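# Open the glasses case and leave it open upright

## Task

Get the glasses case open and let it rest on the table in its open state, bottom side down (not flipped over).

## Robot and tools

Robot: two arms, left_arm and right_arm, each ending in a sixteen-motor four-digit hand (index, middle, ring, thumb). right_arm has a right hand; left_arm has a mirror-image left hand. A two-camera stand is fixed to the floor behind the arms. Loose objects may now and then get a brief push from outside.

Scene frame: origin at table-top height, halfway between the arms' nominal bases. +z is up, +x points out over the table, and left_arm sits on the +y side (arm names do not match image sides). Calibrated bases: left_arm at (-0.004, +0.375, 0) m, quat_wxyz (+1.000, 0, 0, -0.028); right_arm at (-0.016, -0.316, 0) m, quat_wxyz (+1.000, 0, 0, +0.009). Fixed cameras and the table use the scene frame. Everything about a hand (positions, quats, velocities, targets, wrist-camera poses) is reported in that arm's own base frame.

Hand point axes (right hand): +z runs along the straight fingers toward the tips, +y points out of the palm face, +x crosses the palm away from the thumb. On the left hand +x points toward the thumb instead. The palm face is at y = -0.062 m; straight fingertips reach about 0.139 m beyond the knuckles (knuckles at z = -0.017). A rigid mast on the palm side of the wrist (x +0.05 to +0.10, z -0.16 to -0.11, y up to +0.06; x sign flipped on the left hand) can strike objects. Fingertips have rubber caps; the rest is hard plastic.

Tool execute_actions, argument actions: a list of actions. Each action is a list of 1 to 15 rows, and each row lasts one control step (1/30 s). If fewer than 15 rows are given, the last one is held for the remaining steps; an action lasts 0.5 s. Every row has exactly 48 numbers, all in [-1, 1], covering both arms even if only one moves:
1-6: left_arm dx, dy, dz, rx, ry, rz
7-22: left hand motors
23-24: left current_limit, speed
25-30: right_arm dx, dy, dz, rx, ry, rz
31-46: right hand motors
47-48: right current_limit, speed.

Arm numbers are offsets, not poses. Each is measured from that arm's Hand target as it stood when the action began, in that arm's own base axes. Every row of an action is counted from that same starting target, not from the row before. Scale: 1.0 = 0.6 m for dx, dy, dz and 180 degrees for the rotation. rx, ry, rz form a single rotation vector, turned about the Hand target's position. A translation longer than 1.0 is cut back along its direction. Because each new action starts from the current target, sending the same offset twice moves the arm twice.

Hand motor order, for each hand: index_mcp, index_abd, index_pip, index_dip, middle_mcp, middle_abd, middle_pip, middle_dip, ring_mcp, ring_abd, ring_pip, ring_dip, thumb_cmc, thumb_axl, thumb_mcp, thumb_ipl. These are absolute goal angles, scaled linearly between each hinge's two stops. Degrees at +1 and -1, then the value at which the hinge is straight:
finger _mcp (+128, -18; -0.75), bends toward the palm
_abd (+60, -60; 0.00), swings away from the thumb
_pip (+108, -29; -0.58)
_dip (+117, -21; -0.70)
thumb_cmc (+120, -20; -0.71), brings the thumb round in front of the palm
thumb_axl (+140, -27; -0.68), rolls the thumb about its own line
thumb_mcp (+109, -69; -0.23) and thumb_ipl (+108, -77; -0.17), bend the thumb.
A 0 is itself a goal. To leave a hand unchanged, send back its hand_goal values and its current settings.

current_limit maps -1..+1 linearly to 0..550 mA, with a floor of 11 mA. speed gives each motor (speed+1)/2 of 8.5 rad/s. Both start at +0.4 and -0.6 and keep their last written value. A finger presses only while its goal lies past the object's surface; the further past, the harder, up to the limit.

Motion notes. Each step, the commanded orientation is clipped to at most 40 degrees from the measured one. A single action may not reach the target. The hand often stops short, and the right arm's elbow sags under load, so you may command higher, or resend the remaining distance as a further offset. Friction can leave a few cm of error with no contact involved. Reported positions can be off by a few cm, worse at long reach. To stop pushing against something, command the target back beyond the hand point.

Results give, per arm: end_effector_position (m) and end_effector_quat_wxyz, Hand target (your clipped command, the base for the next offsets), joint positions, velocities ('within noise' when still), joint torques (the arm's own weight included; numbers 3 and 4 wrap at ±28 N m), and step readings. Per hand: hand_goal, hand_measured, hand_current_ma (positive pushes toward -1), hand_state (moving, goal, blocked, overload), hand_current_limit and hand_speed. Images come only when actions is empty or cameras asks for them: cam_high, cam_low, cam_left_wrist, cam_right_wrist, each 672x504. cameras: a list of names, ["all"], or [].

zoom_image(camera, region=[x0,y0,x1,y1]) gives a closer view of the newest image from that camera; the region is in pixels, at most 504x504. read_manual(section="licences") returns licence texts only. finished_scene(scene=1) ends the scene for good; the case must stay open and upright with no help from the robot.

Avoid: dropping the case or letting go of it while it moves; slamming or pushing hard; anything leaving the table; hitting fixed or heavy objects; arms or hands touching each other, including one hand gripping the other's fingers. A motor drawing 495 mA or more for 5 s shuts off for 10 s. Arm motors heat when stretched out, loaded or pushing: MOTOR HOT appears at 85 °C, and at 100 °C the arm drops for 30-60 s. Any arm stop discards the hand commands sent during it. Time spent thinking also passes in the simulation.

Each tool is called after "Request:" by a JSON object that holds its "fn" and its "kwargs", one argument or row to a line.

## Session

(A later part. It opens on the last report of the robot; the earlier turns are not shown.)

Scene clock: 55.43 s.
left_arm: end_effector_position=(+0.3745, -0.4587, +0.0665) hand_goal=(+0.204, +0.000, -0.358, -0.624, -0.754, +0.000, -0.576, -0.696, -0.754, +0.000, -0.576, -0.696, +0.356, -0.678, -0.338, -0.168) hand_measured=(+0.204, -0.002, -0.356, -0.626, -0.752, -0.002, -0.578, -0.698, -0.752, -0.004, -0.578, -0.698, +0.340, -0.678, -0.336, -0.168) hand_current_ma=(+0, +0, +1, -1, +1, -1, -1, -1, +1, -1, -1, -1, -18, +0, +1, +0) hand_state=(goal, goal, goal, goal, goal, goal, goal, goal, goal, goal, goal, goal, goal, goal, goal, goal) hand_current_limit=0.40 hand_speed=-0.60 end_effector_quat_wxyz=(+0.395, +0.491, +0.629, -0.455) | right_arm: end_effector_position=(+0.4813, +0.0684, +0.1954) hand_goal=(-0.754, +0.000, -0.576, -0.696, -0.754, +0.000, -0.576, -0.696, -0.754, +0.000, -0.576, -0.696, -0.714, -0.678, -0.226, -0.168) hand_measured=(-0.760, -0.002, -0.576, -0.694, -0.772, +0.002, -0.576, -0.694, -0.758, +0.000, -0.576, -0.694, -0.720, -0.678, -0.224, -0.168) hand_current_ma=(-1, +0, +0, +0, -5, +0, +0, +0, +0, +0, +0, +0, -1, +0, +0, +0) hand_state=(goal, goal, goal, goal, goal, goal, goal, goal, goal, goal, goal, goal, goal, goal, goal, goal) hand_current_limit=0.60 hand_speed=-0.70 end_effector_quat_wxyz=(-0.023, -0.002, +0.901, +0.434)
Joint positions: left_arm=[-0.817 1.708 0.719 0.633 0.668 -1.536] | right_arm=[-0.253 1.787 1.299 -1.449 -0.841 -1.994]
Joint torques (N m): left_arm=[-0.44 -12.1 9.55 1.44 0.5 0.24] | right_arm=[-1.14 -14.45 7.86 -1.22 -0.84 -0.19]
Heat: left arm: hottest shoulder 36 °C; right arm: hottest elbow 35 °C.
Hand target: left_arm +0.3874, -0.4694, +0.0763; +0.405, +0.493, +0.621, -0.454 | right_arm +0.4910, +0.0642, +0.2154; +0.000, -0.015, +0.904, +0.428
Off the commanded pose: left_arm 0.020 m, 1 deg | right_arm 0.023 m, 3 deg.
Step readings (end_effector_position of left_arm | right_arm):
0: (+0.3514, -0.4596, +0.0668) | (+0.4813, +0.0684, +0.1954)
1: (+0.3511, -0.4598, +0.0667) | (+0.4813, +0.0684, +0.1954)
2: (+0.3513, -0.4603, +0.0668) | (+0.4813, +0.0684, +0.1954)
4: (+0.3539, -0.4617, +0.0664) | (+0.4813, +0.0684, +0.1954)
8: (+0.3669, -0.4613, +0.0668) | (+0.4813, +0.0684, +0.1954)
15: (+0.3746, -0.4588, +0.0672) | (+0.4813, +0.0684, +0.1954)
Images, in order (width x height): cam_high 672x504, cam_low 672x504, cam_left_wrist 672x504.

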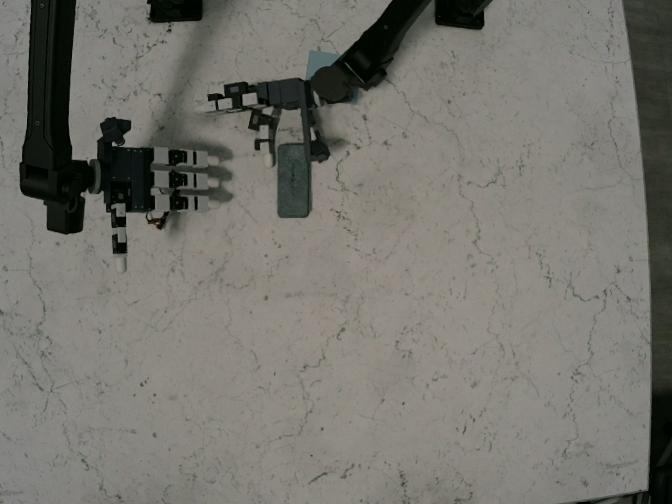

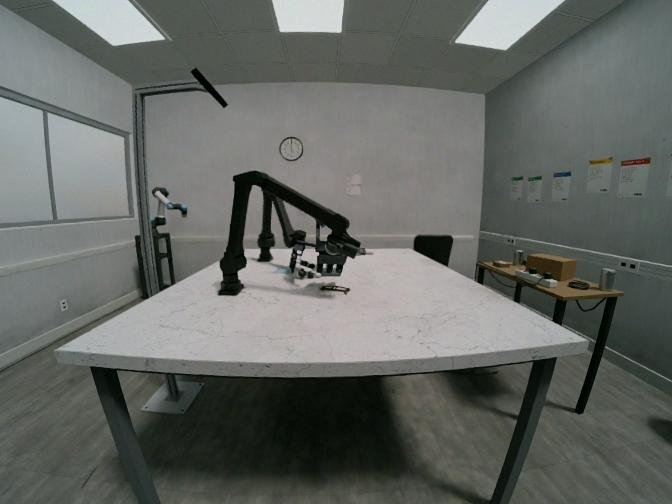

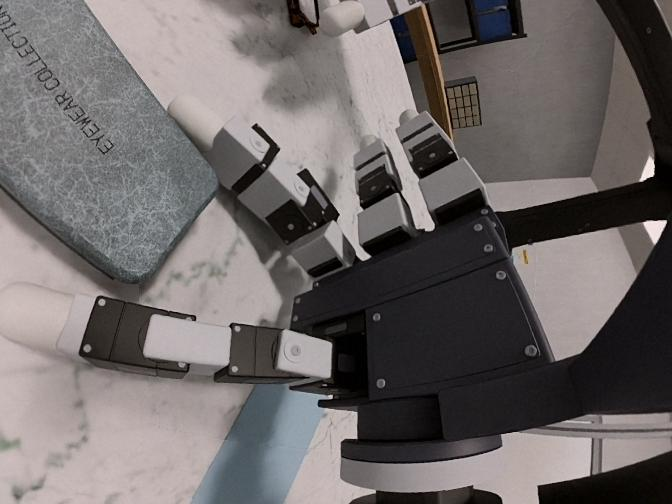

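Request:
{"fn": "execute_actions", "kwargs": {
  "actions": [
    [[0,0,0.0,0,0,0,0.30,0,-0.30,-0.58,-0.754,0,-0.576,-0.696,-0.754,0,-0.576,-0.696,0.357,-0.678,-0.2,-0.12,0.5,-0.8,0,0,0,0,0,0,-0.754,0,-0.576,-0.696,-0.754,0,-0.576,-0.696,-0.754,0,-0.576,-0.696,-0.714,-0.678,-0.226,-0.168,0.6,-0.7]],
    [[0,0,0.0,0,0,0,0.42,0,-0.22,-0.5,-0.754,0,-0.576,-0.696,-0.754,0,-0.576,-0.696,0.357,-0.678,-0.1,-0.05,0.5,-0.8,0,0,0,0,0,0,-0.754,0,-0.576,-0.696,-0.754,0,-0.576,-0.696,-0.754,0,-0.576,-0.696,-0.714,-0.678,-0.226,-0.168,0.6,-0.7]]
  ],
  "cameras": ["cam_high", "cam_low", "cam_left_wrist"]
}}

Request:
{"fn": "zoom_image", "kwargs": {
  "camera": "cam_high",
  "region": [220, 60, 420, 230]
}}

Request:
{"fn": "zoom_image", "kwargs": {
  "camera": "cam_left_wrist",
  "region": [0, 50, 250, 360]
}}

Request:
{"fn": "zoom_image", "kwargs": {
  "camera": "cam_low",
  "region": [280, 230, 360, 300]
}}

Scene clock: 56.87 s.
left_arm: end_effector_position=(+0.3748, -0.4592, +0.0671) hand_goal=(+0.420, +0.000, -0.220, -0.500, -0.754, +0.000, -0.576, -0.696, -0.754, +0.000, -0.576, -0.696, +0.356, -0.678, -0.100, -0.050) hand_measured=(+0.254, +0.006, -0.332, -0.590, -0.752, -0.002, -0.578, -0.698, -0.752, -0.004, -0.578, -0.698, +0.340, -0.678, -0.252, -0.096) hand_current_ma=(-413, +3, -322, -236, +1, -1, -1, -1, +1, -1, -1, -1, -20, +0, -412, -132) hand_state=(blocked, goal, blocked, blocked, goal, goal, goal, goal, goal, goal, goal, goal, goal, goal, blocked, blocked) hand_current_limit=0.50 hand_speed=-0.80 end_effector_quat_wxyz=(+0.397, +0.493, +0.627, -0.454) | right_arm: end_effector_position=(+0.4813, +0.0684, +0.1954) hand_goal=(-0.754, +0.000, -0.576, -0.696, -0.754, +0.000, -0.576, -0.696, -0.754, +0.000, -0.576, -0.696, -0.714, -0.678, -0.226, -0.168) hand_measured=(-0.760, -0.002, -0.576, -0.694, -0.772, +0.002, -0.576, -0.694, -0.758, +0.000, -0.576, -0.694, -0.720, -0.678, -0.224, -0.168) hand_current_ma=(-1, +0, +0, +0, -5, +0, +0, +0, +0, +0, +0, +0, -1, +0, +0, +0) hand_state=(goal, goal, goal, goal, goal, goal, goal, goal, goal, goal, goal, goal, goal, goal, goal, goal) hand_current_limit=0.60 hand_speed=-0.70 end_effector_quat_wxyz=(-0.023, -0.002, +0.901, +0.434)
Joint positions: left_arm=[-0.817 1.709 0.72 0.633 0.669 -1.53] | right_arm=[-0.253 1.787 1.299 -1.449 -0.841 -1.994]
Joint torques (N m): left_arm=[-0.56 -11.99 9.48 1.48 0.47 0.19] | right_arm=[-1.14 -14.33 7.84 -1.21 -0.84 -0.19]
Heat: left arm: hottest shoulder 37 °C; right arm: hottest elbow 35 °C.
Hand target: left_arm +0.3874, -0.4695, +0.0763; +0.405, +0.494, +0.621, -0.454 | right_arm +0.4910, +0.0642, +0.2154; +0.000, -0.015, +0.904, +0.428
Off the commanded pose: left_arm 0.019 m, 1 deg | right_arm 0.023 m, 3 deg.
Step readings (end_effector_position of left_arm | right_arm):
0: (+0.3745, -0.4587, +0.0664) | (+0.4813, +0.0684, +0.1954)
1: (+0.3745, -0.4587, +0.0664) | (+0.4813, +0.0684, +0.1954)
2: (+0.3744, -0.4587, +0.0664) | (+0.4813, +0.0684, +0.1954)
4: (+0.3743, -0.4588, +0.0664) | (+0.4813, +0.0684, +0.1954)
8: (+0.3743, -0.4588, +0.0663) | (+0.4813, +0.0684, +0.1954)
15: (+0.3744, -0.4589, +0.0665) | (+0.4813, +0.0684, +0.1954)
16: (+0.3744, -0.4589, +0.0665) | (+0.4813, +0.0684, +0.1954)
17: (+0.3745, -0.4589, +0.0665) | (+0.4813, +0.0684, +0.1954)
19: (+0.3747, -0.4591, +0.0669) | (+0.4813, +0.0684, +0.1954)
23: (+0.3748, -0.4592, +0.0671) | (+0.4813, +0.0684, +0.1954)
30: (+0.3748, -0.4592, +0.0671) | (+0.4813, +0.0684, +0.1954)
Images, in order (width x height): cam_high 672x504, cam_low 672x504, cam_left_wrist 672x504.

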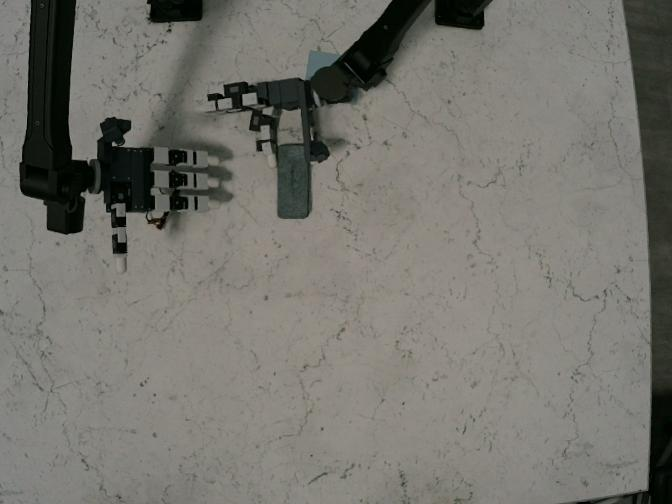

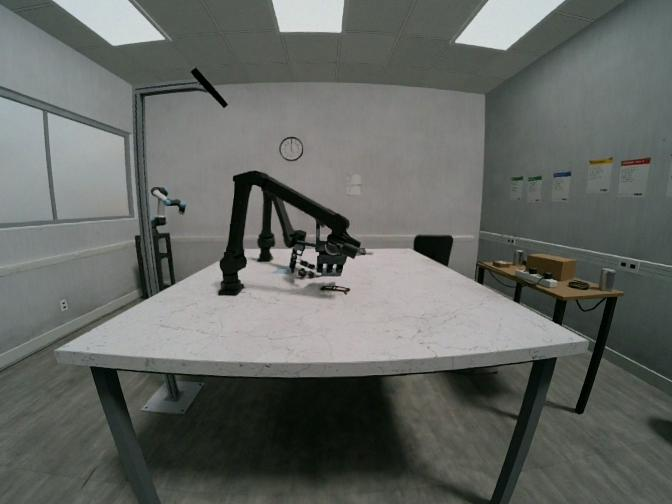

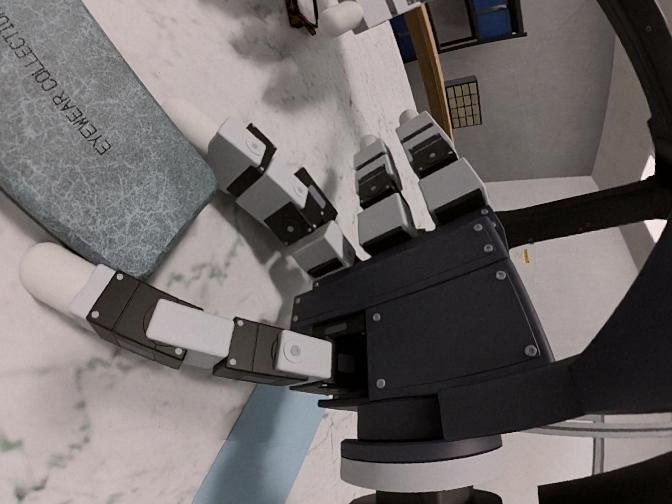

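Scaled by 2.520 from the camera's 672x504 image, which has a finer 960x720 frame.

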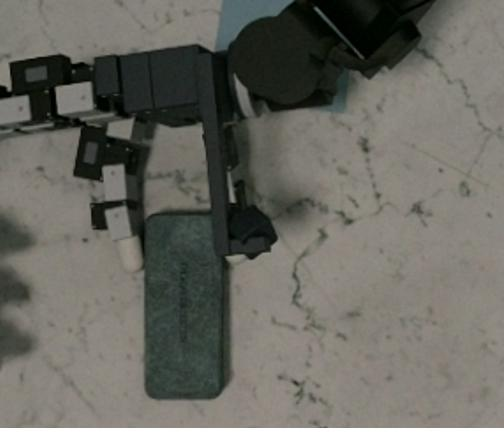

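Scaled by 1.626 from the camera's 672x504 image, which has a finer 960x720 frame.

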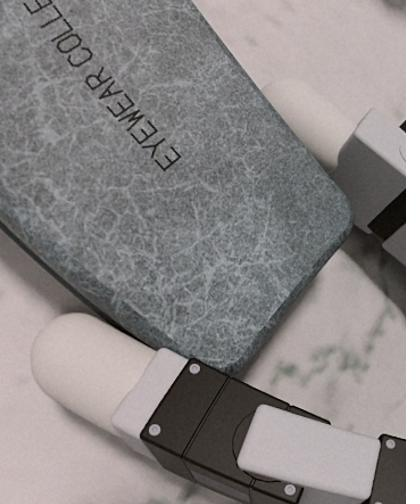

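Scaled by 6.300 from the camera's 672x504 image, which has a finer 960x720 frame.

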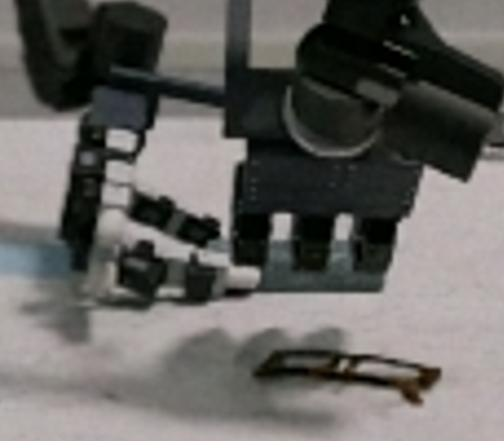

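Request:
{"fn": "execute_actions", "kwargs": {
  "actions": [
    [[0,0,0.0,0,0,0,0.42,0,-0.22,-0.5,-0.754,0,-0.576,-0.696,-0.754,0,-0.576,-0.696,0.357,-0.678,-0.1,-0.05,0.5,-0.8,0,0.08,0,0,0,0,-0.754,0,-0.576,-0.696,-0.754,0,-0.576,-0.696,0.479,0,-0.576,-0.696,-0.714,-0.678,-0.226,-0.168,0.6,-0.5]],
    [[0,0,0.0,0,0,0,0.42,0,-0.22,-0.5,-0.754,0,-0.576,-0.696,-0.754,0,-0.576,-0.696,0.357,-0.678,-0.1,-0.05,0.5,-0.8,0,0.06,-0.09,0,0,0,-0.754,0,-0.576,-0.696,-0.754,0,-0.576,-0.696,0.479,0,-0.576,-0.696,-0.714,-0.678,-0.226,-0.168,0.6,-0.5]]
  ],
  "cameras": ["cam_high", "cam_low", "cam_right_wrist"]
}}

Request:
{"fn": "zoom_image", "kwargs": {
  "camera": "cam_high",
  "region": [220, 60, 420, 230]
}}

Request:
{"fn": "zoom_image", "kwargs": {
  "camera": "cam_right_wrist",
  "region": [200, 0, 400, 200]
}}

Scene clock: 58.93 s.
left_arm: end_effector_position=(+0.3748, -0.4592, +0.0671) hand_goal=(+0.420, +0.000, -0.220, -0.500, -0.754, +0.000, -0.576, -0.696, -0.754, +0.000, -0.576, -0.696, +0.356, -0.678, -0.100, -0.050) hand_measured=(+0.254, +0.006, -0.332, -0.590, -0.752, -0.002, -0.578, -0.698, -0.752, -0.004, -0.578, -0.698, +0.340, -0.678, -0.252, -0.096) hand_current_ma=(-412, +3, -322, -236, +1, -1, -1, -1, +1, -1, -1, -1, -20, +0, -412, -132) hand_state=(blocked, goal, blocked, blocked, goal, goal, goal, goal, goal, goal, goal, goal, goal, goal, blocked, blocked) hand_current_limit=0.50 hand_speed=-0.80 end_effector_quat_wxyz=(+0.397, +0.493, +0.627, -0.454) | right_arm: end_effector_position=(+0.4890, +0.1480, +0.1678) hand_goal=(-0.754, +0.000, -0.576, -0.696, -0.754, +0.000, -0.576, -0.696, +0.478, +0.000, -0.576, -0.696, -0.714, -0.678, -0.226, -0.168) hand_measured=(-0.760, -0.002, -0.576, -0.694, -0.770, +0.002, -0.576, -0.694, +0.462, +0.000, -0.576, -0.694, -0.720, -0.678, -0.224, -0.168) hand_current_ma=(-1, +0, +0, +0, -4, +0, +0, +0, -5, +0, +0, +0, -1, +0, +0, +0) hand_state=(goal, goal, goal, goal, goal, goal, goal, goal, goal, goal, goal, goal, goal, goal, goal, goal) hand_current_limit=0.60 hand_speed=-0.50 end_effector_quat_wxyz=(+0.004, -0.021, +0.904, +0.426)
Joint positions: left_arm=[-0.817 1.709 0.72 0.633 0.669 -1.53] | right_arm=[-0.085 1.76 1.196 -1.128 -0.875 -1.76]
Joint torques (N m): left_arm=[-0.44 -12.04 9.5 1.44 0.47 0.19] | right_arm=[-0.85 -11.81 4.74 -0.03 -1.13 -0.02]
Heat: left arm: hottest shoulder 37 °C; right arm: hottest elbow 35 °C.
Hand target: left_arm +0.3874, -0.4695, +0.0763; +0.405, +0.494, +0.621, -0.454 | right_arm +0.4910, +0.1483, +0.1614; +0.000, -0.015, +0.904, +0.428
Off the commanded pose: left_arm 0.019 m, 1 deg | right_arm 0.007 m, 1 deg.
Step readings (end_effector_position of left_arm | right_arm):
0: (+0.3748, -0.4592, +0.0671) | (+0.4813, +0.0684, +0.1954)
1: (+0.3748, -0.4592, +0.0671) | (+0.4813, +0.0684, +0.1954)
2: (+0.3748, -0.4592, +0.0671) | (+0.4819, +0.0702, +0.1957)
4: (+0.3748, -0.4592, +0.0671) | (+0.4855, +0.0741, +0.1966)
8: (+0.3748, -0.4592, +0.0671) | (+0.4890, +0.0965, +0.2026)
15: (+0.3748, -0.4592, +0.0671) | (+0.4901, +0.1140, +0.2084)
16: (+0.3748, -0.4592, +0.0671) | (+0.4904, +0.1140, +0.2076)
17: (+0.3748, -0.4592, +0.0671) | (+0.4913, +0.1149, +0.2051)
19: (+0.3748, -0.4592, +0.0671) | (+0.4914, +0.1176, +0.1956)
23: (+0.3748, -0.4592, +0.0671) | (+0.4844, +0.1342, +0.1753)
30: (+0.3748, -0.4592, +0.0671) | (+0.4862, +0.1483, +0.1682)
Images, in order (width x height): cam_high 672x504, cam_low 672x504, cam_right_wrist 672x504.

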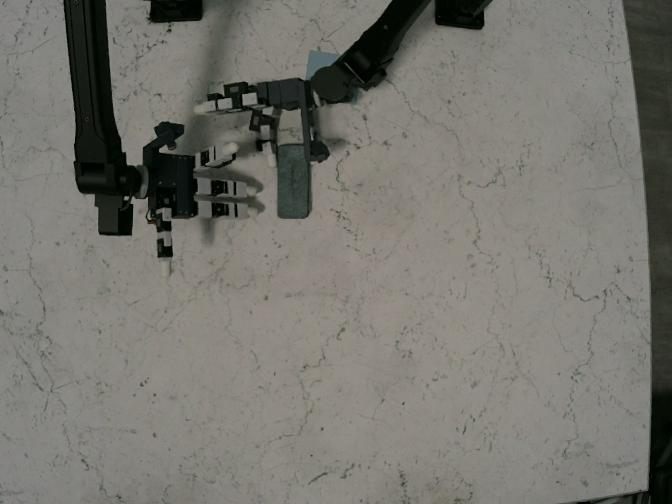

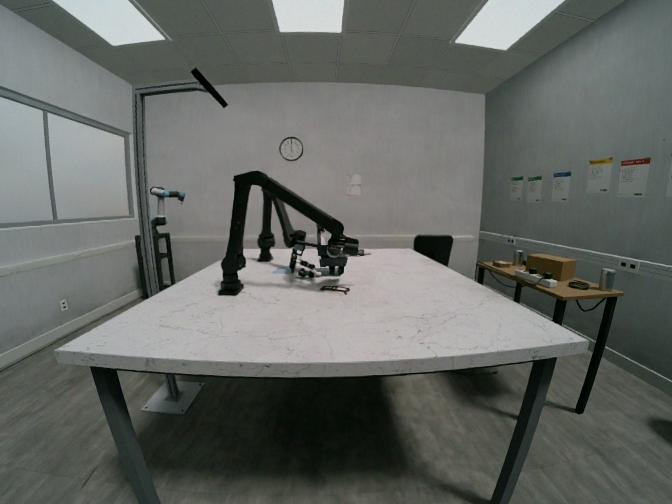

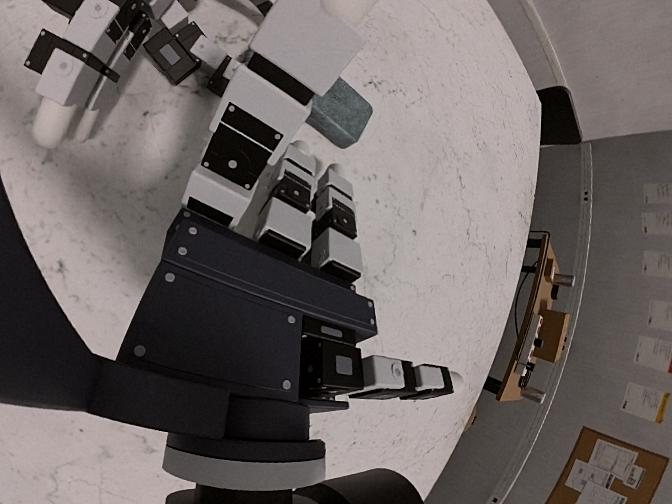

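Scaled by 2.520 from the camera's 672x504 image, which has a finer 960x720 frame.

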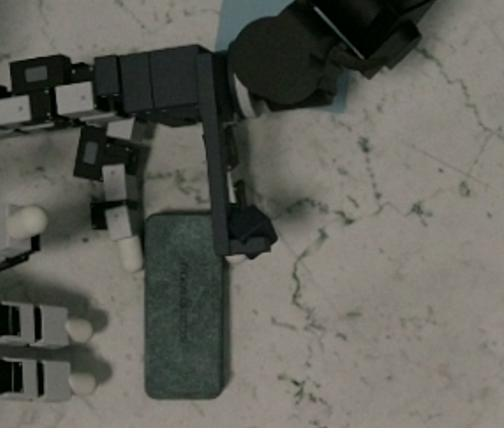

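Scaled by 2.520 from the camera's 672x504 image, which has a finer 960x720 frame.

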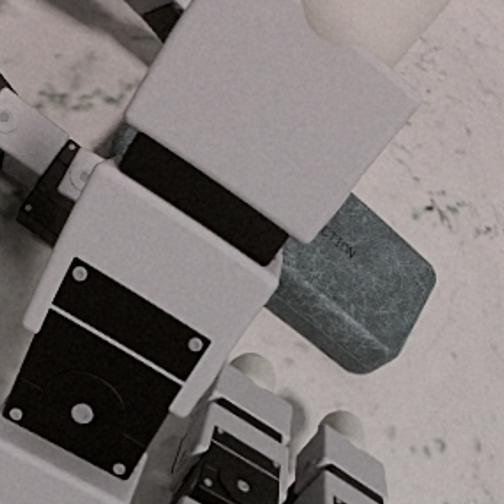

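Request:
{"fn": "execute_actions", "kwargs": {
  "actions": [
    [[0,0,0.0,0,0,0,0.42,0,-0.22,-0.5,-0.754,0,-0.576,-0.696,-0.754,0,-0.576,-0.696,0.357,-0.678,-0.1,-0.05,0.5,-0.8,-0.02,0.06,-0.005,0,0,0,-0.754,0,-0.576,-0.696,-0.754,0,-0.576,-0.696,0.479,0,-0.576,-0.696,-0.714,-0.678,-0.226,-0.168,0.6,-0.5]]
  ],
  "cameras": ["cam_high", "cam_low", "cam_right_wrist", "cam_left_wrist"]
}}

Request:
{"fn": "zoom_image", "kwargs": {
  "camera": "cam_high",
  "region": [220, 60, 420, 230]
}}

Request:
{"fn": "zoom_image", "kwargs": {
  "camera": "cam_right_wrist",
  "region": [200, 0, 400, 200]
}}

Scene clock: 60.23 s.
left_arm: end_effector_position=(+0.3748, -0.4592, +0.0671) hand_goal=(+0.420, +0.000, -0.220, -0.500, -0.754, +0.000, -0.576, -0.696, -0.754, +0.000, -0.576, -0.696, +0.356, -0.678, -0.100, -0.050) hand_measured=(+0.254, +0.008, -0.332, -0.590, -0.752, -0.002, -0.578, -0.698, -0.752, -0.004, -0.578, -0.698, +0.338, -0.678, -0.252, -0.094) hand_current_ma=(-412, +5, -322, -236, +1, -1, -1, -1, +1, -1, -1, -1, -21, +0, -412, -129) hand_state=(blocked, goal, blocked, blocked, goal, goal, goal, goal, goal, goal, goal, goal, goal, goal, blocked, blocked) hand_current_limit=0.50 hand_speed=-0.80 end_effector_quat_wxyz=(+0.397, +0.493, +0.627, -0.454) | right_arm: end_effector_position=(+0.4782, +0.1846, +0.1464) hand_goal=(-0.754, +0.000, -0.576, -0.696, -0.754, +0.000, -0.576, -0.696, +0.478, +0.000, -0.576, -0.696, -0.714, -0.678, -0.226, -0.168) hand_measured=(-0.760, +0.000, -0.576, -0.694, -0.770, +0.002, -0.576, -0.694, +0.464, +0.000, -0.576, -0.694, -0.720, -0.678, -0.224, -0.168) hand_current_ma=(-1, +0, +0, +0, -4, +0, +0, +0, -3, +0, +0, +0, -1, +0, +0, +0) hand_state=(goal, goal, goal, goal, goal, goal, goal, goal, goal, goal, goal, goal, goal, goal, goal, goal) hand_current_limit=0.60 hand_speed=-0.50 end_effector_quat_wxyz=(-0.015, -0.013, +0.904, +0.427)
Joint positions: left_arm=[-0.817 1.709 0.72 0.633 0.669 -1.53] | right_arm=[-0.008 1.759 1.13 -1.011 -0.881 -1.641]
Joint torques (N m): left_arm=[-0.44 -12.04 9.44 1.44 0.47 0.18] | right_arm=[-0.91 -14.92 4.51 0.1 -1.11 -0.01]
Heat: left arm: hottest shoulder 37 °C; right arm: hottest elbow 35 °C.
Hand target: left_arm +0.3874, -0.4694, +0.0763; +0.405, +0.493, +0.621, -0.454 | right_arm +0.4789, +0.1843, +0.1584; +0.000, -0.015, +0.904, +0.428
Off the commanded pose: left_arm 0.019 m, 1 deg | right_arm 0.012 m, 2 deg.
Step readings (end_effector_position of left_arm | right_arm):
0: (+0.3748, -0.4592, +0.0671) | (+0.4890, +0.1480, +0.1678)
1: (+0.3748, -0.4592, +0.0671) | (+0.4890, +0.1480, +0.1675)
2: (+0.3748, -0.4592, +0.0671) | (+0.4892, +0.1489, +0.1664)
4: (+0.3748, -0.4592, +0.0671) | (+0.4880, +0.1530, +0.1610)
8: (+0.3748, -0.4592, +0.0671) | (+0.4782, +0.1712, +0.1496)
15: (+0.3748, -0.4592, +0.0671) | (+0.4761, +0.1848, +0.1467)

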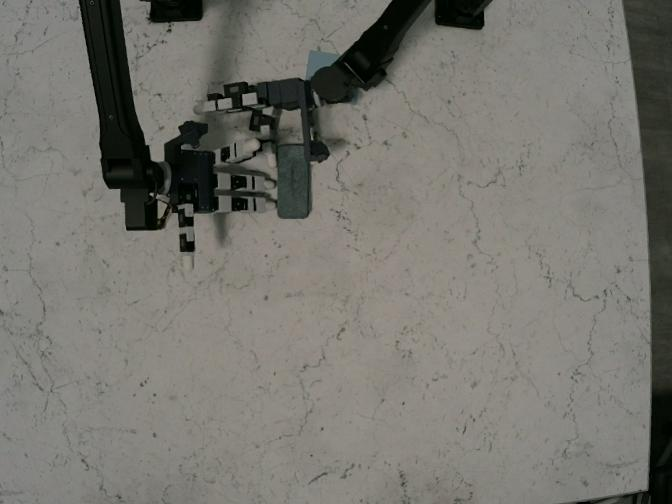

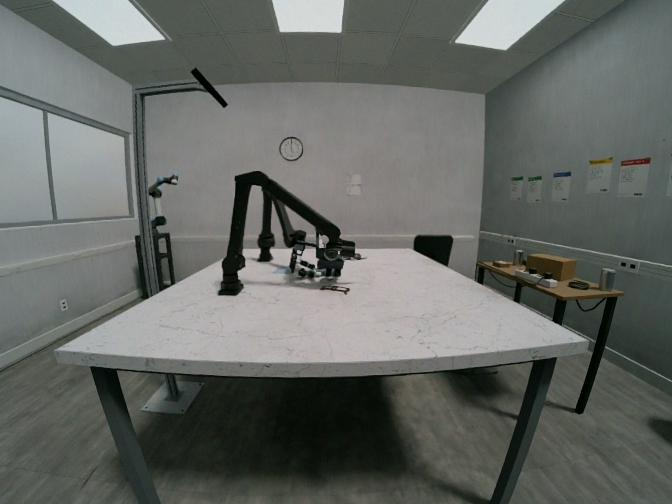

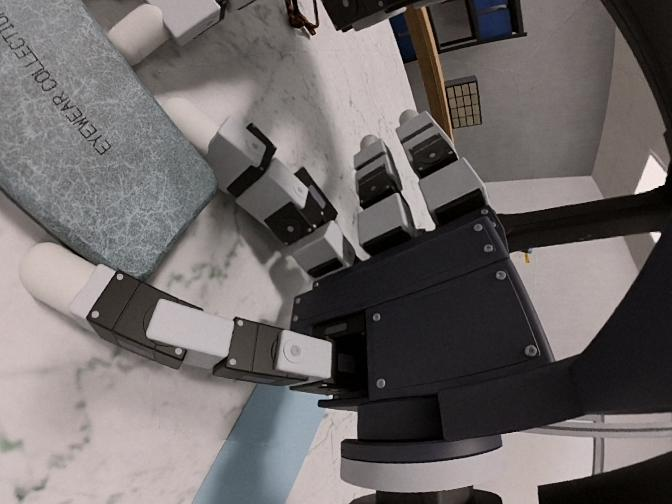

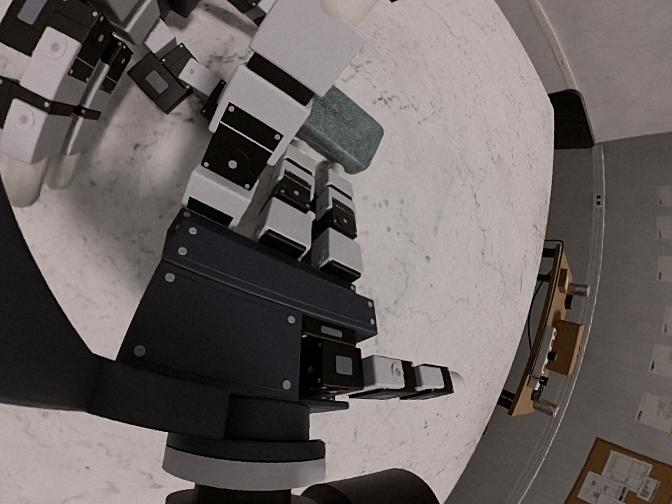

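Scaled by 2.520 from the camera's 672x504 image, which has a finer 960x720 frame.

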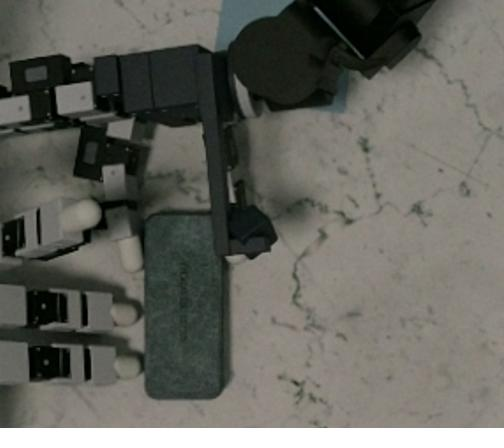

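Scaled by 2.520 from the camera's 672x504 image, which has a finer 960x720 frame.

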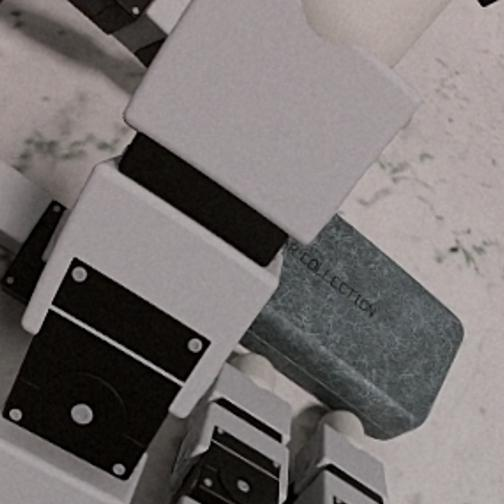

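Request:
{"fn": "execute_actions", "kwargs": {
  "actions": [
    [[0,0,0.0,0,0,0,0.42,0,-0.22,-0.5,-0.754,0,-0.576,-0.696,-0.754,0,-0.576,-0.696,0.357,-0.678,-0.1,-0.05,0.5,-0.8,0,-0.015,0.05,0,0,0,-0.754,0,-0.576,-0.696,-0.754,0,-0.576,-0.696,0.479,0,-0.576,-0.696,-0.714,-0.678,-0.226,-0.168,0.6,-0.5]]
  ],
  "cameras": ["cam_right_wrist"]
}}

Request:
{"fn": "zoom_image", "kwargs": {
  "camera": "cam_right_wrist",
  "region": [270, 70, 400, 200]
}}

Scene clock: 61.13 s.
left_arm: end_effector_position=(+0.3748, -0.4592, +0.0671) hand_goal=(+0.420, +0.000, -0.220, -0.500, -0.754, +0.000, -0.576, -0.696, -0.754, +0.000, -0.576, -0.696, +0.356, -0.678, -0.100, -0.050) hand_measured=(+0.254, +0.008, -0.332, -0.590, -0.752, -0.002, -0.578, -0.698, -0.752, -0.004, -0.578, -0.698, +0.338, -0.678, -0.252, -0.094) hand_current_ma=(-413, +5, -322, -236, +1, -1, -1, -1, +1, -1, -1, -1, -21, +0, -412, -129) hand_state=(blocked, goal, blocked, blocked, goal, goal, goal, goal, goal, goal, goal, goal, goal, goal, blocked, blocked) hand_current_limit=0.50 hand_speed=-0.80 end_effector_quat_wxyz=(+0.397, +0.493, +0.627, -0.454) | right_arm: end_effector_position=(+0.4686, +0.1805, +0.1690) hand_goal=(-0.754, +0.000, -0.576, -0.696, -0.754, +0.000, -0.576, -0.696, +0.478, +0.000, -0.576, -0.696, -0.714, -0.678, -0.226, -0.168) hand_measured=(-0.760, +0.000, -0.576, -0.694, -0.770, +0.002, -0.576, -0.694, +0.464, +0.000, -0.576, -0.694, -0.720, -0.678, -0.224, -0.168) hand_current_ma=(-1, +0, +0, +0, -4, +0, +0, +0, -3, +0, +0, +0, -1, +0, +0, +0) hand_state=(goal, goal, goal, goal, goal, goal, goal, goal, goal, goal, goal, goal, goal, goal, goal, goal) hand_current_limit=0.60 hand_speed=-0.50 end_effector_quat_wxyz=(-0.024, -0.007, +0.904, +0.428)
Joint positions: left_arm=[-0.817 1.709 0.72 0.633 0.669 -1.53] | right_arm=[-0.017 1.708 1.13 -1.09 -0.881 -1.648]
Joint torques (N m): left_arm=[-0.32 -11.93 9.48 1.47 0.47 0.19] | right_arm=[-1.73 -13.57 7.19 -0.7 -1.05 -0.2]
Heat: left arm: hottest shoulder 37 °C; right arm: hottest elbow 35 °C.
Hand target: left_arm +0.3874, -0.4694, +0.0763; +0.405, +0.493, +0.621, -0.454 | right_arm +0.4789, +0.1753, +0.1883; +0.000, -0.015, +0.904, +0.428
Off the commanded pose: left_arm 0.019 m, 1 deg | right_arm 0.023 m, 3 deg.
Step readings (end_effector_position of left_arm | right_arm):
0: (+0.3748, -0.4592, +0.0671) | (+0.4783, +0.1846, +0.1464)
1: (+0.3748, -0.4592, +0.0671) | (+0.4783, +0.1846, +0.1466)
2: (+0.3748, -0.4592, +0.0671) | (+0.4779, +0.1846, +0.1471)
4: (+0.3748, -0.4592, +0.0671) | (+0.4756, +0.1844, +0.1501)
8: (+0.3748, -0.4592, +0.0671) | (+0.4714, +0.1825, +0.1619)
15: (+0.3748, -0.4592, +0.0671) | (+0.4690, +0.1806, +0.1690)
Images, in order (width x height): cam_right_wrist 672x504.

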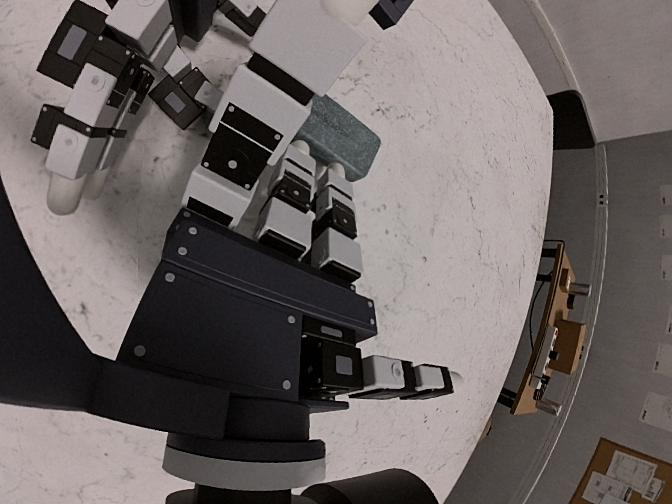

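Scaled by 3.877 from the camera's 672x504 image, which has a finer 960x720 frame.

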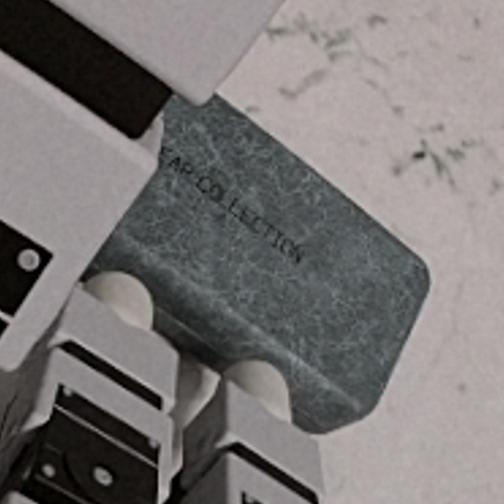

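Request:
{"fn": "execute_actions", "kwargs": {
  "actions": [
    [[0,0,0.0,0,0,0,0.42,0,-0.22,-0.5,-0.754,0,-0.576,-0.696,-0.754,0,-0.576,-0.696,0.357,-0.678,-0.1,-0.05,0.5,-0.8,0,0.055,-0.008,0,0,0,-0.754,0,-0.576,-0.696,-0.754,0,-0.576,-0.696,0.479,0,-0.576,-0.696,-0.714,-0.678,-0.226,-0.168,0.6,-0.5]]
  ],
  "cameras": ["cam_right_wrist", "cam_high"]
}}

Request:
{"fn": "zoom_image", "kwargs": {
  "camera": "cam_right_wrist",
  "region": [270, 70, 400, 200]
}}

Request:
{"fn": "zoom_image", "kwargs": {
  "camera": "cam_high",
  "region": [220, 60, 420, 230]
}}

Scene clock: 62.23 s.
left_arm: end_effector_position=(+0.3753, -0.4589, +0.0671) hand_goal=(+0.420, +0.000, -0.220, -0.500, -0.754, +0.000, -0.576, -0.696, -0.754, +0.000, -0.576, -0.696, +0.356, -0.678, -0.100, -0.050) hand_measured=(+0.254, +0.010, -0.332, -0.580, -0.752, -0.002, -0.578, -0.698, -0.752, -0.004, -0.578, -0.698, +0.338, -0.678, -0.252, -0.090) hand_current_ma=(-412, +7, -322, -200, +1, -1, -1, -1, +1, -1, -1, -1, -23, +0, -412, -106) hand_state=(blocked, goal, blocked, blocked, goal, goal, goal, goal, goal, goal, goal, goal, goal, goal, blocked, blocked) hand_current_limit=0.50 hand_speed=-0.80 end_effector_quat_wxyz=(+0.397, +0.493, +0.628, -0.453) | right_arm: end_effector_position=(+0.4774, +0.1984, +0.1699) hand_goal=(-0.754, +0.000, -0.576, -0.696, -0.754, +0.000, -0.576, -0.696, +0.478, +0.000, -0.576, -0.696, -0.714, -0.678, -0.226, -0.168) hand_measured=(-0.768, +0.000, -0.580, -0.698, -0.770, +0.008, -0.582, -0.696, +0.464, +0.000, -0.576, -0.694, -0.720, -0.678, -0.224, -0.168) hand_current_ma=(-4, +0, +0, +0, -5, +1, -1, +0, -3, +0, +0, +0, -1, +0, +0, +0) hand_state=(goal, goal, goal, goal, goal, goal, goal, goal, goal, goal, goal, goal, goal, goal, goal, goal) hand_current_limit=0.60 hand_speed=-0.50 end_effector_quat_wxyz=(-0.015, -0.002, +0.904, +0.427)
Joint positions: left_arm=[-0.817 1.709 0.72 0.633 0.668 -1.53] | right_arm=[0.023 1.705 1.13 -1.014 -0.882 -1.56]
Joint torques (N m): left_arm=[-0.44 -11.99 9.47 1.46 0.52 0.19] | right_arm=[0.73 -13.86 5.71 0.39 -1.11 0.02]
Heat: left arm: hottest shoulder 37 °C; right arm: hottest elbow 35 °C.
Hand target: left_arm +0.3875, -0.4694, +0.0763; +0.405, +0.493, +0.621, -0.454 | right_arm +0.4789, +0.2083, +0.1835; +0.000, -0.015, +0.904, +0.428
Off the commanded pose: left_arm 0.018 m, 1 deg | right_arm 0.017 m, 2 deg.
Step readings (end_effector_position of left_arm | right_arm):
0: (+0.3748, -0.4592, +0.0671) | (+0.4686, +0.1805, +0.1690)
1: (+0.3748, -0.4592, +0.0671) | (+0.4686, +0.1805, +0.1690)
2: (+0.3748, -0.4592, +0.0671) | (+0.4691, +0.1808, +0.1690)
4: (+0.3748, -0.4592, +0.0671) | (+0.4715, +0.1833, +0.1689)
8: (+0.3748, -0.4593, +0.0671) | (+0.4739, +0.1952, +0.1690)
15: (+0.3753, -0.4589, +0.0671) | (+0.4765, +0.1985, +0.1700)
Images, in order (width x height): cam_high 672x504, cam_right_wrist 672x504.

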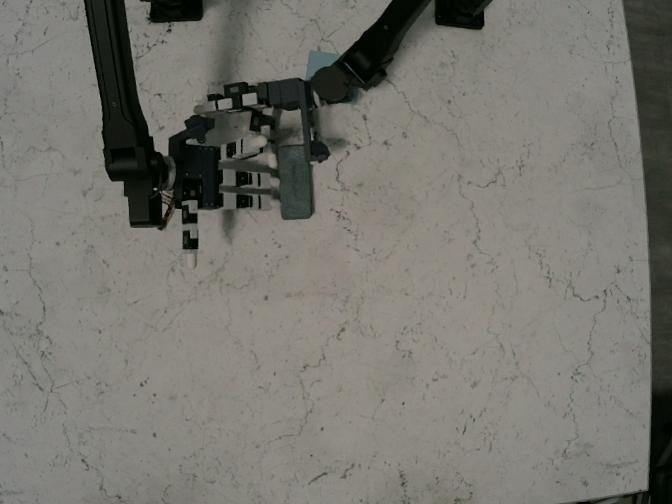

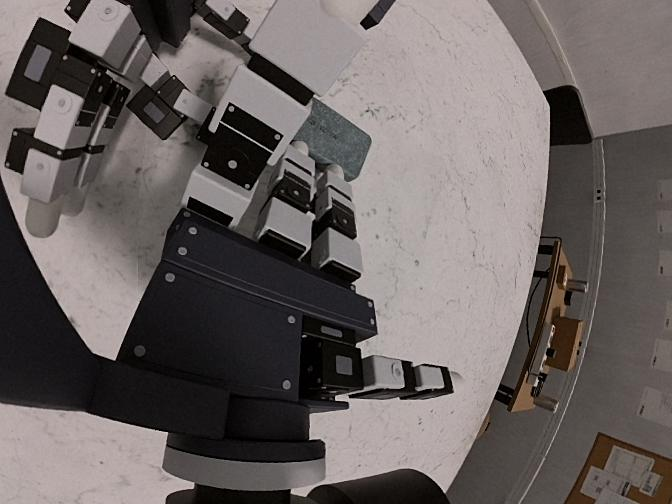

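Scaled by 3.877 from the camera's 672x504 image, which has a finer 960x720 frame.

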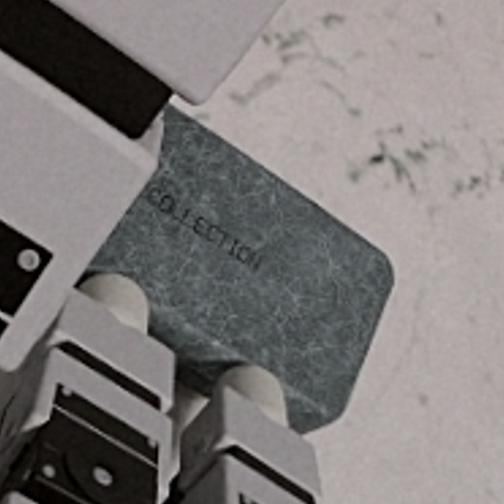

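Scaled by 2.520 from the camera's 672x504 image, which has a finer 960x720 frame.

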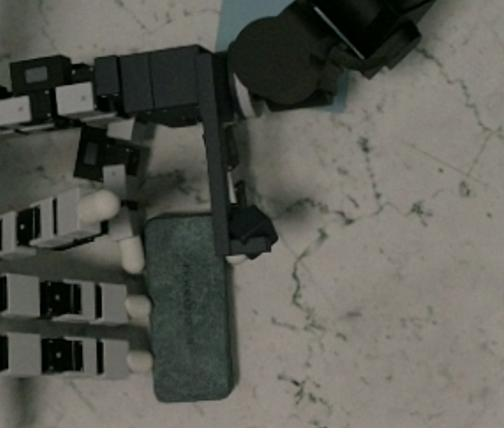

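Request:
{"fn": "execute_actions", "kwargs": {
  "actions": [
    [[0,0,0.0,0,0,0,0.42,0,-0.22,-0.5,-0.754,0,-0.576,-0.696,-0.754,0,-0.576,-0.696,0.357,-0.678,-0.1,-0.05,0.5,-0.8,0,0.01,0.035,0,0,0,-0.68,0,-0.576,-0.696,-0.68,0,-0.576,-0.696,0.479,0,-0.576,-0.696,-0.714,-0.678,-0.226,-0.168,0.6,-0.5]]
  ],
  "cameras": ["cam_right_wrist", "cam_high", "cam_left_wrist", "cam_low"]
}}

Request:
{"fn": "zoom_image", "kwargs": {
  "camera": "cam_right_wrist",
  "region": [270, 70, 400, 200]
}}

Request:
{"fn": "zoom_image", "kwargs": {
  "camera": "cam_left_wrist",
  "region": [0, 0, 250, 300]
}}

Request:
{"fn": "zoom_image", "kwargs": {
  "camera": "cam_low",
  "region": [280, 230, 360, 300]
}}

Scene clock: 63.47 s.
left_arm: end_effector_position=(+0.3756, -0.4588, +0.0672) hand_goal=(+0.420, +0.000, -0.220, -0.500, -0.754, +0.000, -0.576, -0.696, -0.754, +0.000, -0.576, -0.696, +0.356, -0.678, -0.100, -0.050) hand_measured=(+0.254, +0.014, -0.332, -0.578, -0.752, -0.002, -0.578, -0.698, -0.752, -0.004, -0.578, -0.698, +0.336, -0.678, -0.252, -0.090) hand_current_ma=(-413, +12, -322, -188, +1, -1, -1, -1, +1, -1, -1, -1, -26, +0, -412, -106) hand_state=(blocked, goal, blocked, blocked, goal, goal, goal, goal, goal, goal, goal, goal, blocked, goal, blocked, blocked) hand_current_limit=0.50 hand_speed=-0.80 end_effector_quat_wxyz=(+0.398, +0.493, +0.628, -0.453) | right_arm: end_effector_position=(+0.4710, +0.2112, +0.1834) hand_goal=(-0.680, +0.000, -0.576, -0.696, -0.680, +0.000, -0.576, -0.696, +0.478, +0.000, -0.576, -0.696, -0.714, -0.678, -0.226, -0.168) hand_measured=(-0.698, +0.000, -0.582, -0.698, -0.700, +0.004, -0.584, -0.700, +0.464, +0.000, -0.576, -0.694, -0.720, -0.678, -0.224, -0.168) hand_current_ma=(-5, +0, -1, +0, -6, +0, -1, +0, -3, +0, +0, +0, -1, +0, +0, +0) hand_state=(goal, goal, goal, goal, goal, goal, goal, goal, goal, goal, goal, goal, goal, goal, goal, goal) hand_current_limit=0.60 hand_speed=-0.50 end_effector_quat_wxyz=(-0.017, -0.008, +0.904, +0.426)
Joint positions: left_arm=[-0.817 1.709 0.72 0.633 0.667 -1.529] | right_arm=[0.051 1.674 1.13 -1.024 -0.882 -1.537]
Joint torques (N m): left_arm=[-0.56 -11.93 9.48 1.46 0.55 0.17] | right_arm=[-0.44 -13.8 7.34 -0.53 -1.09 0.01]
Heat: left arm: hottest shoulder 37 °C; right arm: hottest elbow 35 °C.
Hand target: left_arm +0.3874, -0.4694, +0.0763; +0.405, +0.494, +0.621, -0.454 | right_arm +0.4789, +0.2143, +0.2046; -0.001, -0.015, +0.904, +0.428
Off the commanded pose: left_arm 0.018 m, 1 deg | right_arm 0.023 m, 2 deg.
Step readings (end_effector_position of left_arm | right_arm):
0: (+0.3753, -0.4589, +0.0671) | (+0.4775, +0.1984, +0.1698)
1: (+0.3753, -0.4589, +0.0671) | (+0.4775, +0.1983, +0.1699)
2: (+0.3754, -0.4589, +0.0671) | (+0.4777, +0.1982, +0.1694)
4: (+0.3756, -0.4588, +0.0672) | (+0.4777, +0.1986, +0.1704)
8: (+0.3756, -0.4588, +0.0672) | (+0.4741, +0.2054, +0.1776)
15: (+0.3756, -0.4588, +0.0672) | (+0.4708, +0.2112, +0.1834)

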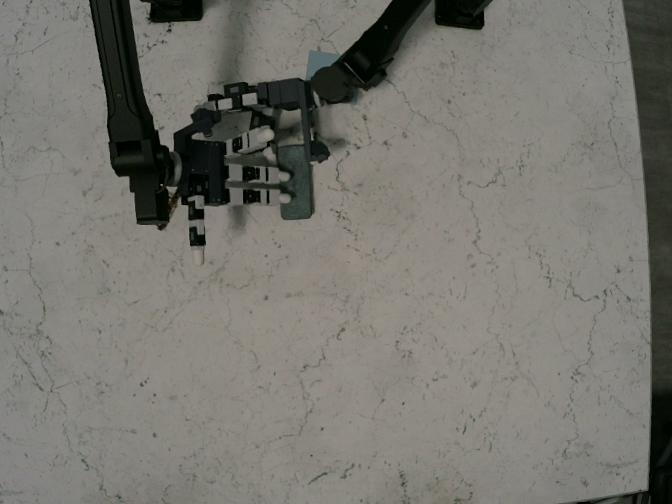

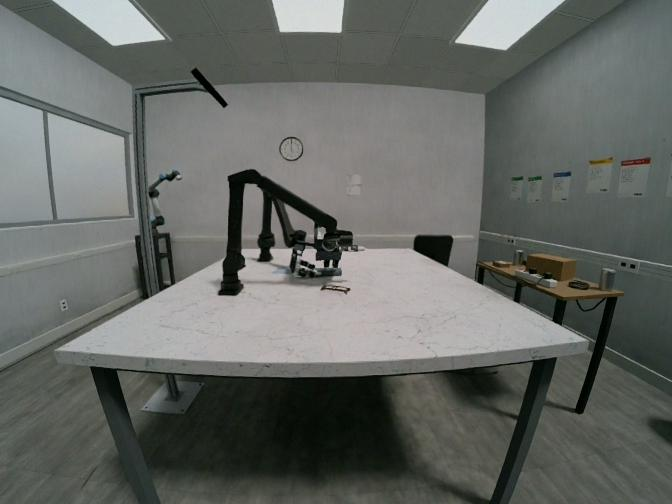

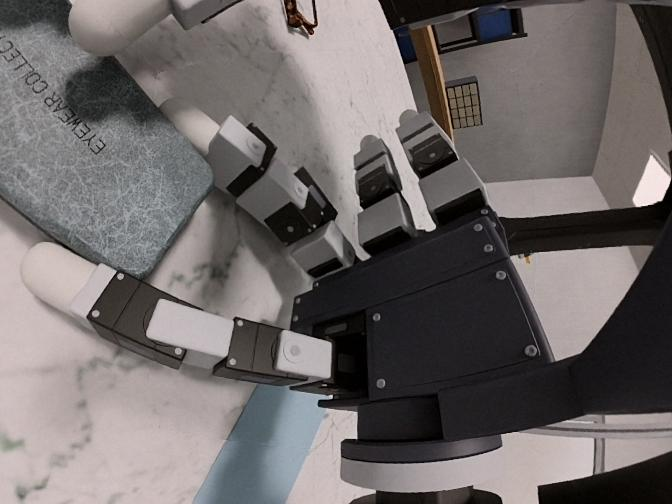

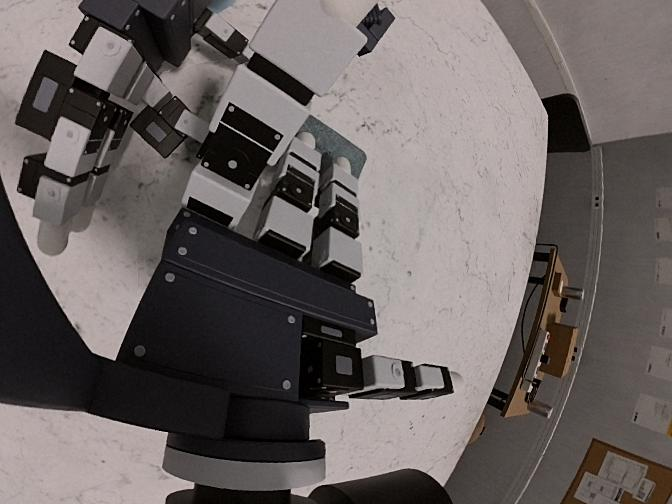

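Scaled by 3.877 from the camera's 672x504 image, which has a finer 960x720 frame.

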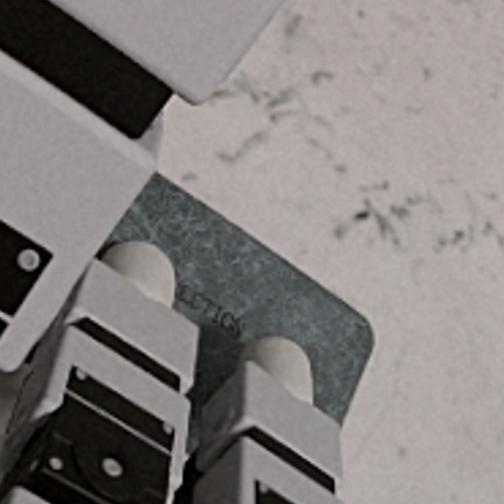

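Scaled by 1.680 from the camera's 672x504 image, which has a finer 960x720 frame.

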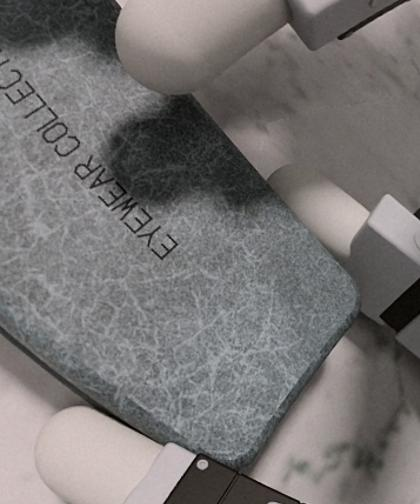

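Scaled by 6.300 from the camera's 672x504 image, which has a finer 960x720 frame.

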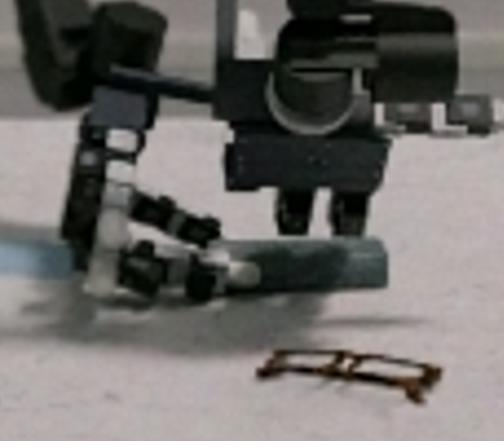

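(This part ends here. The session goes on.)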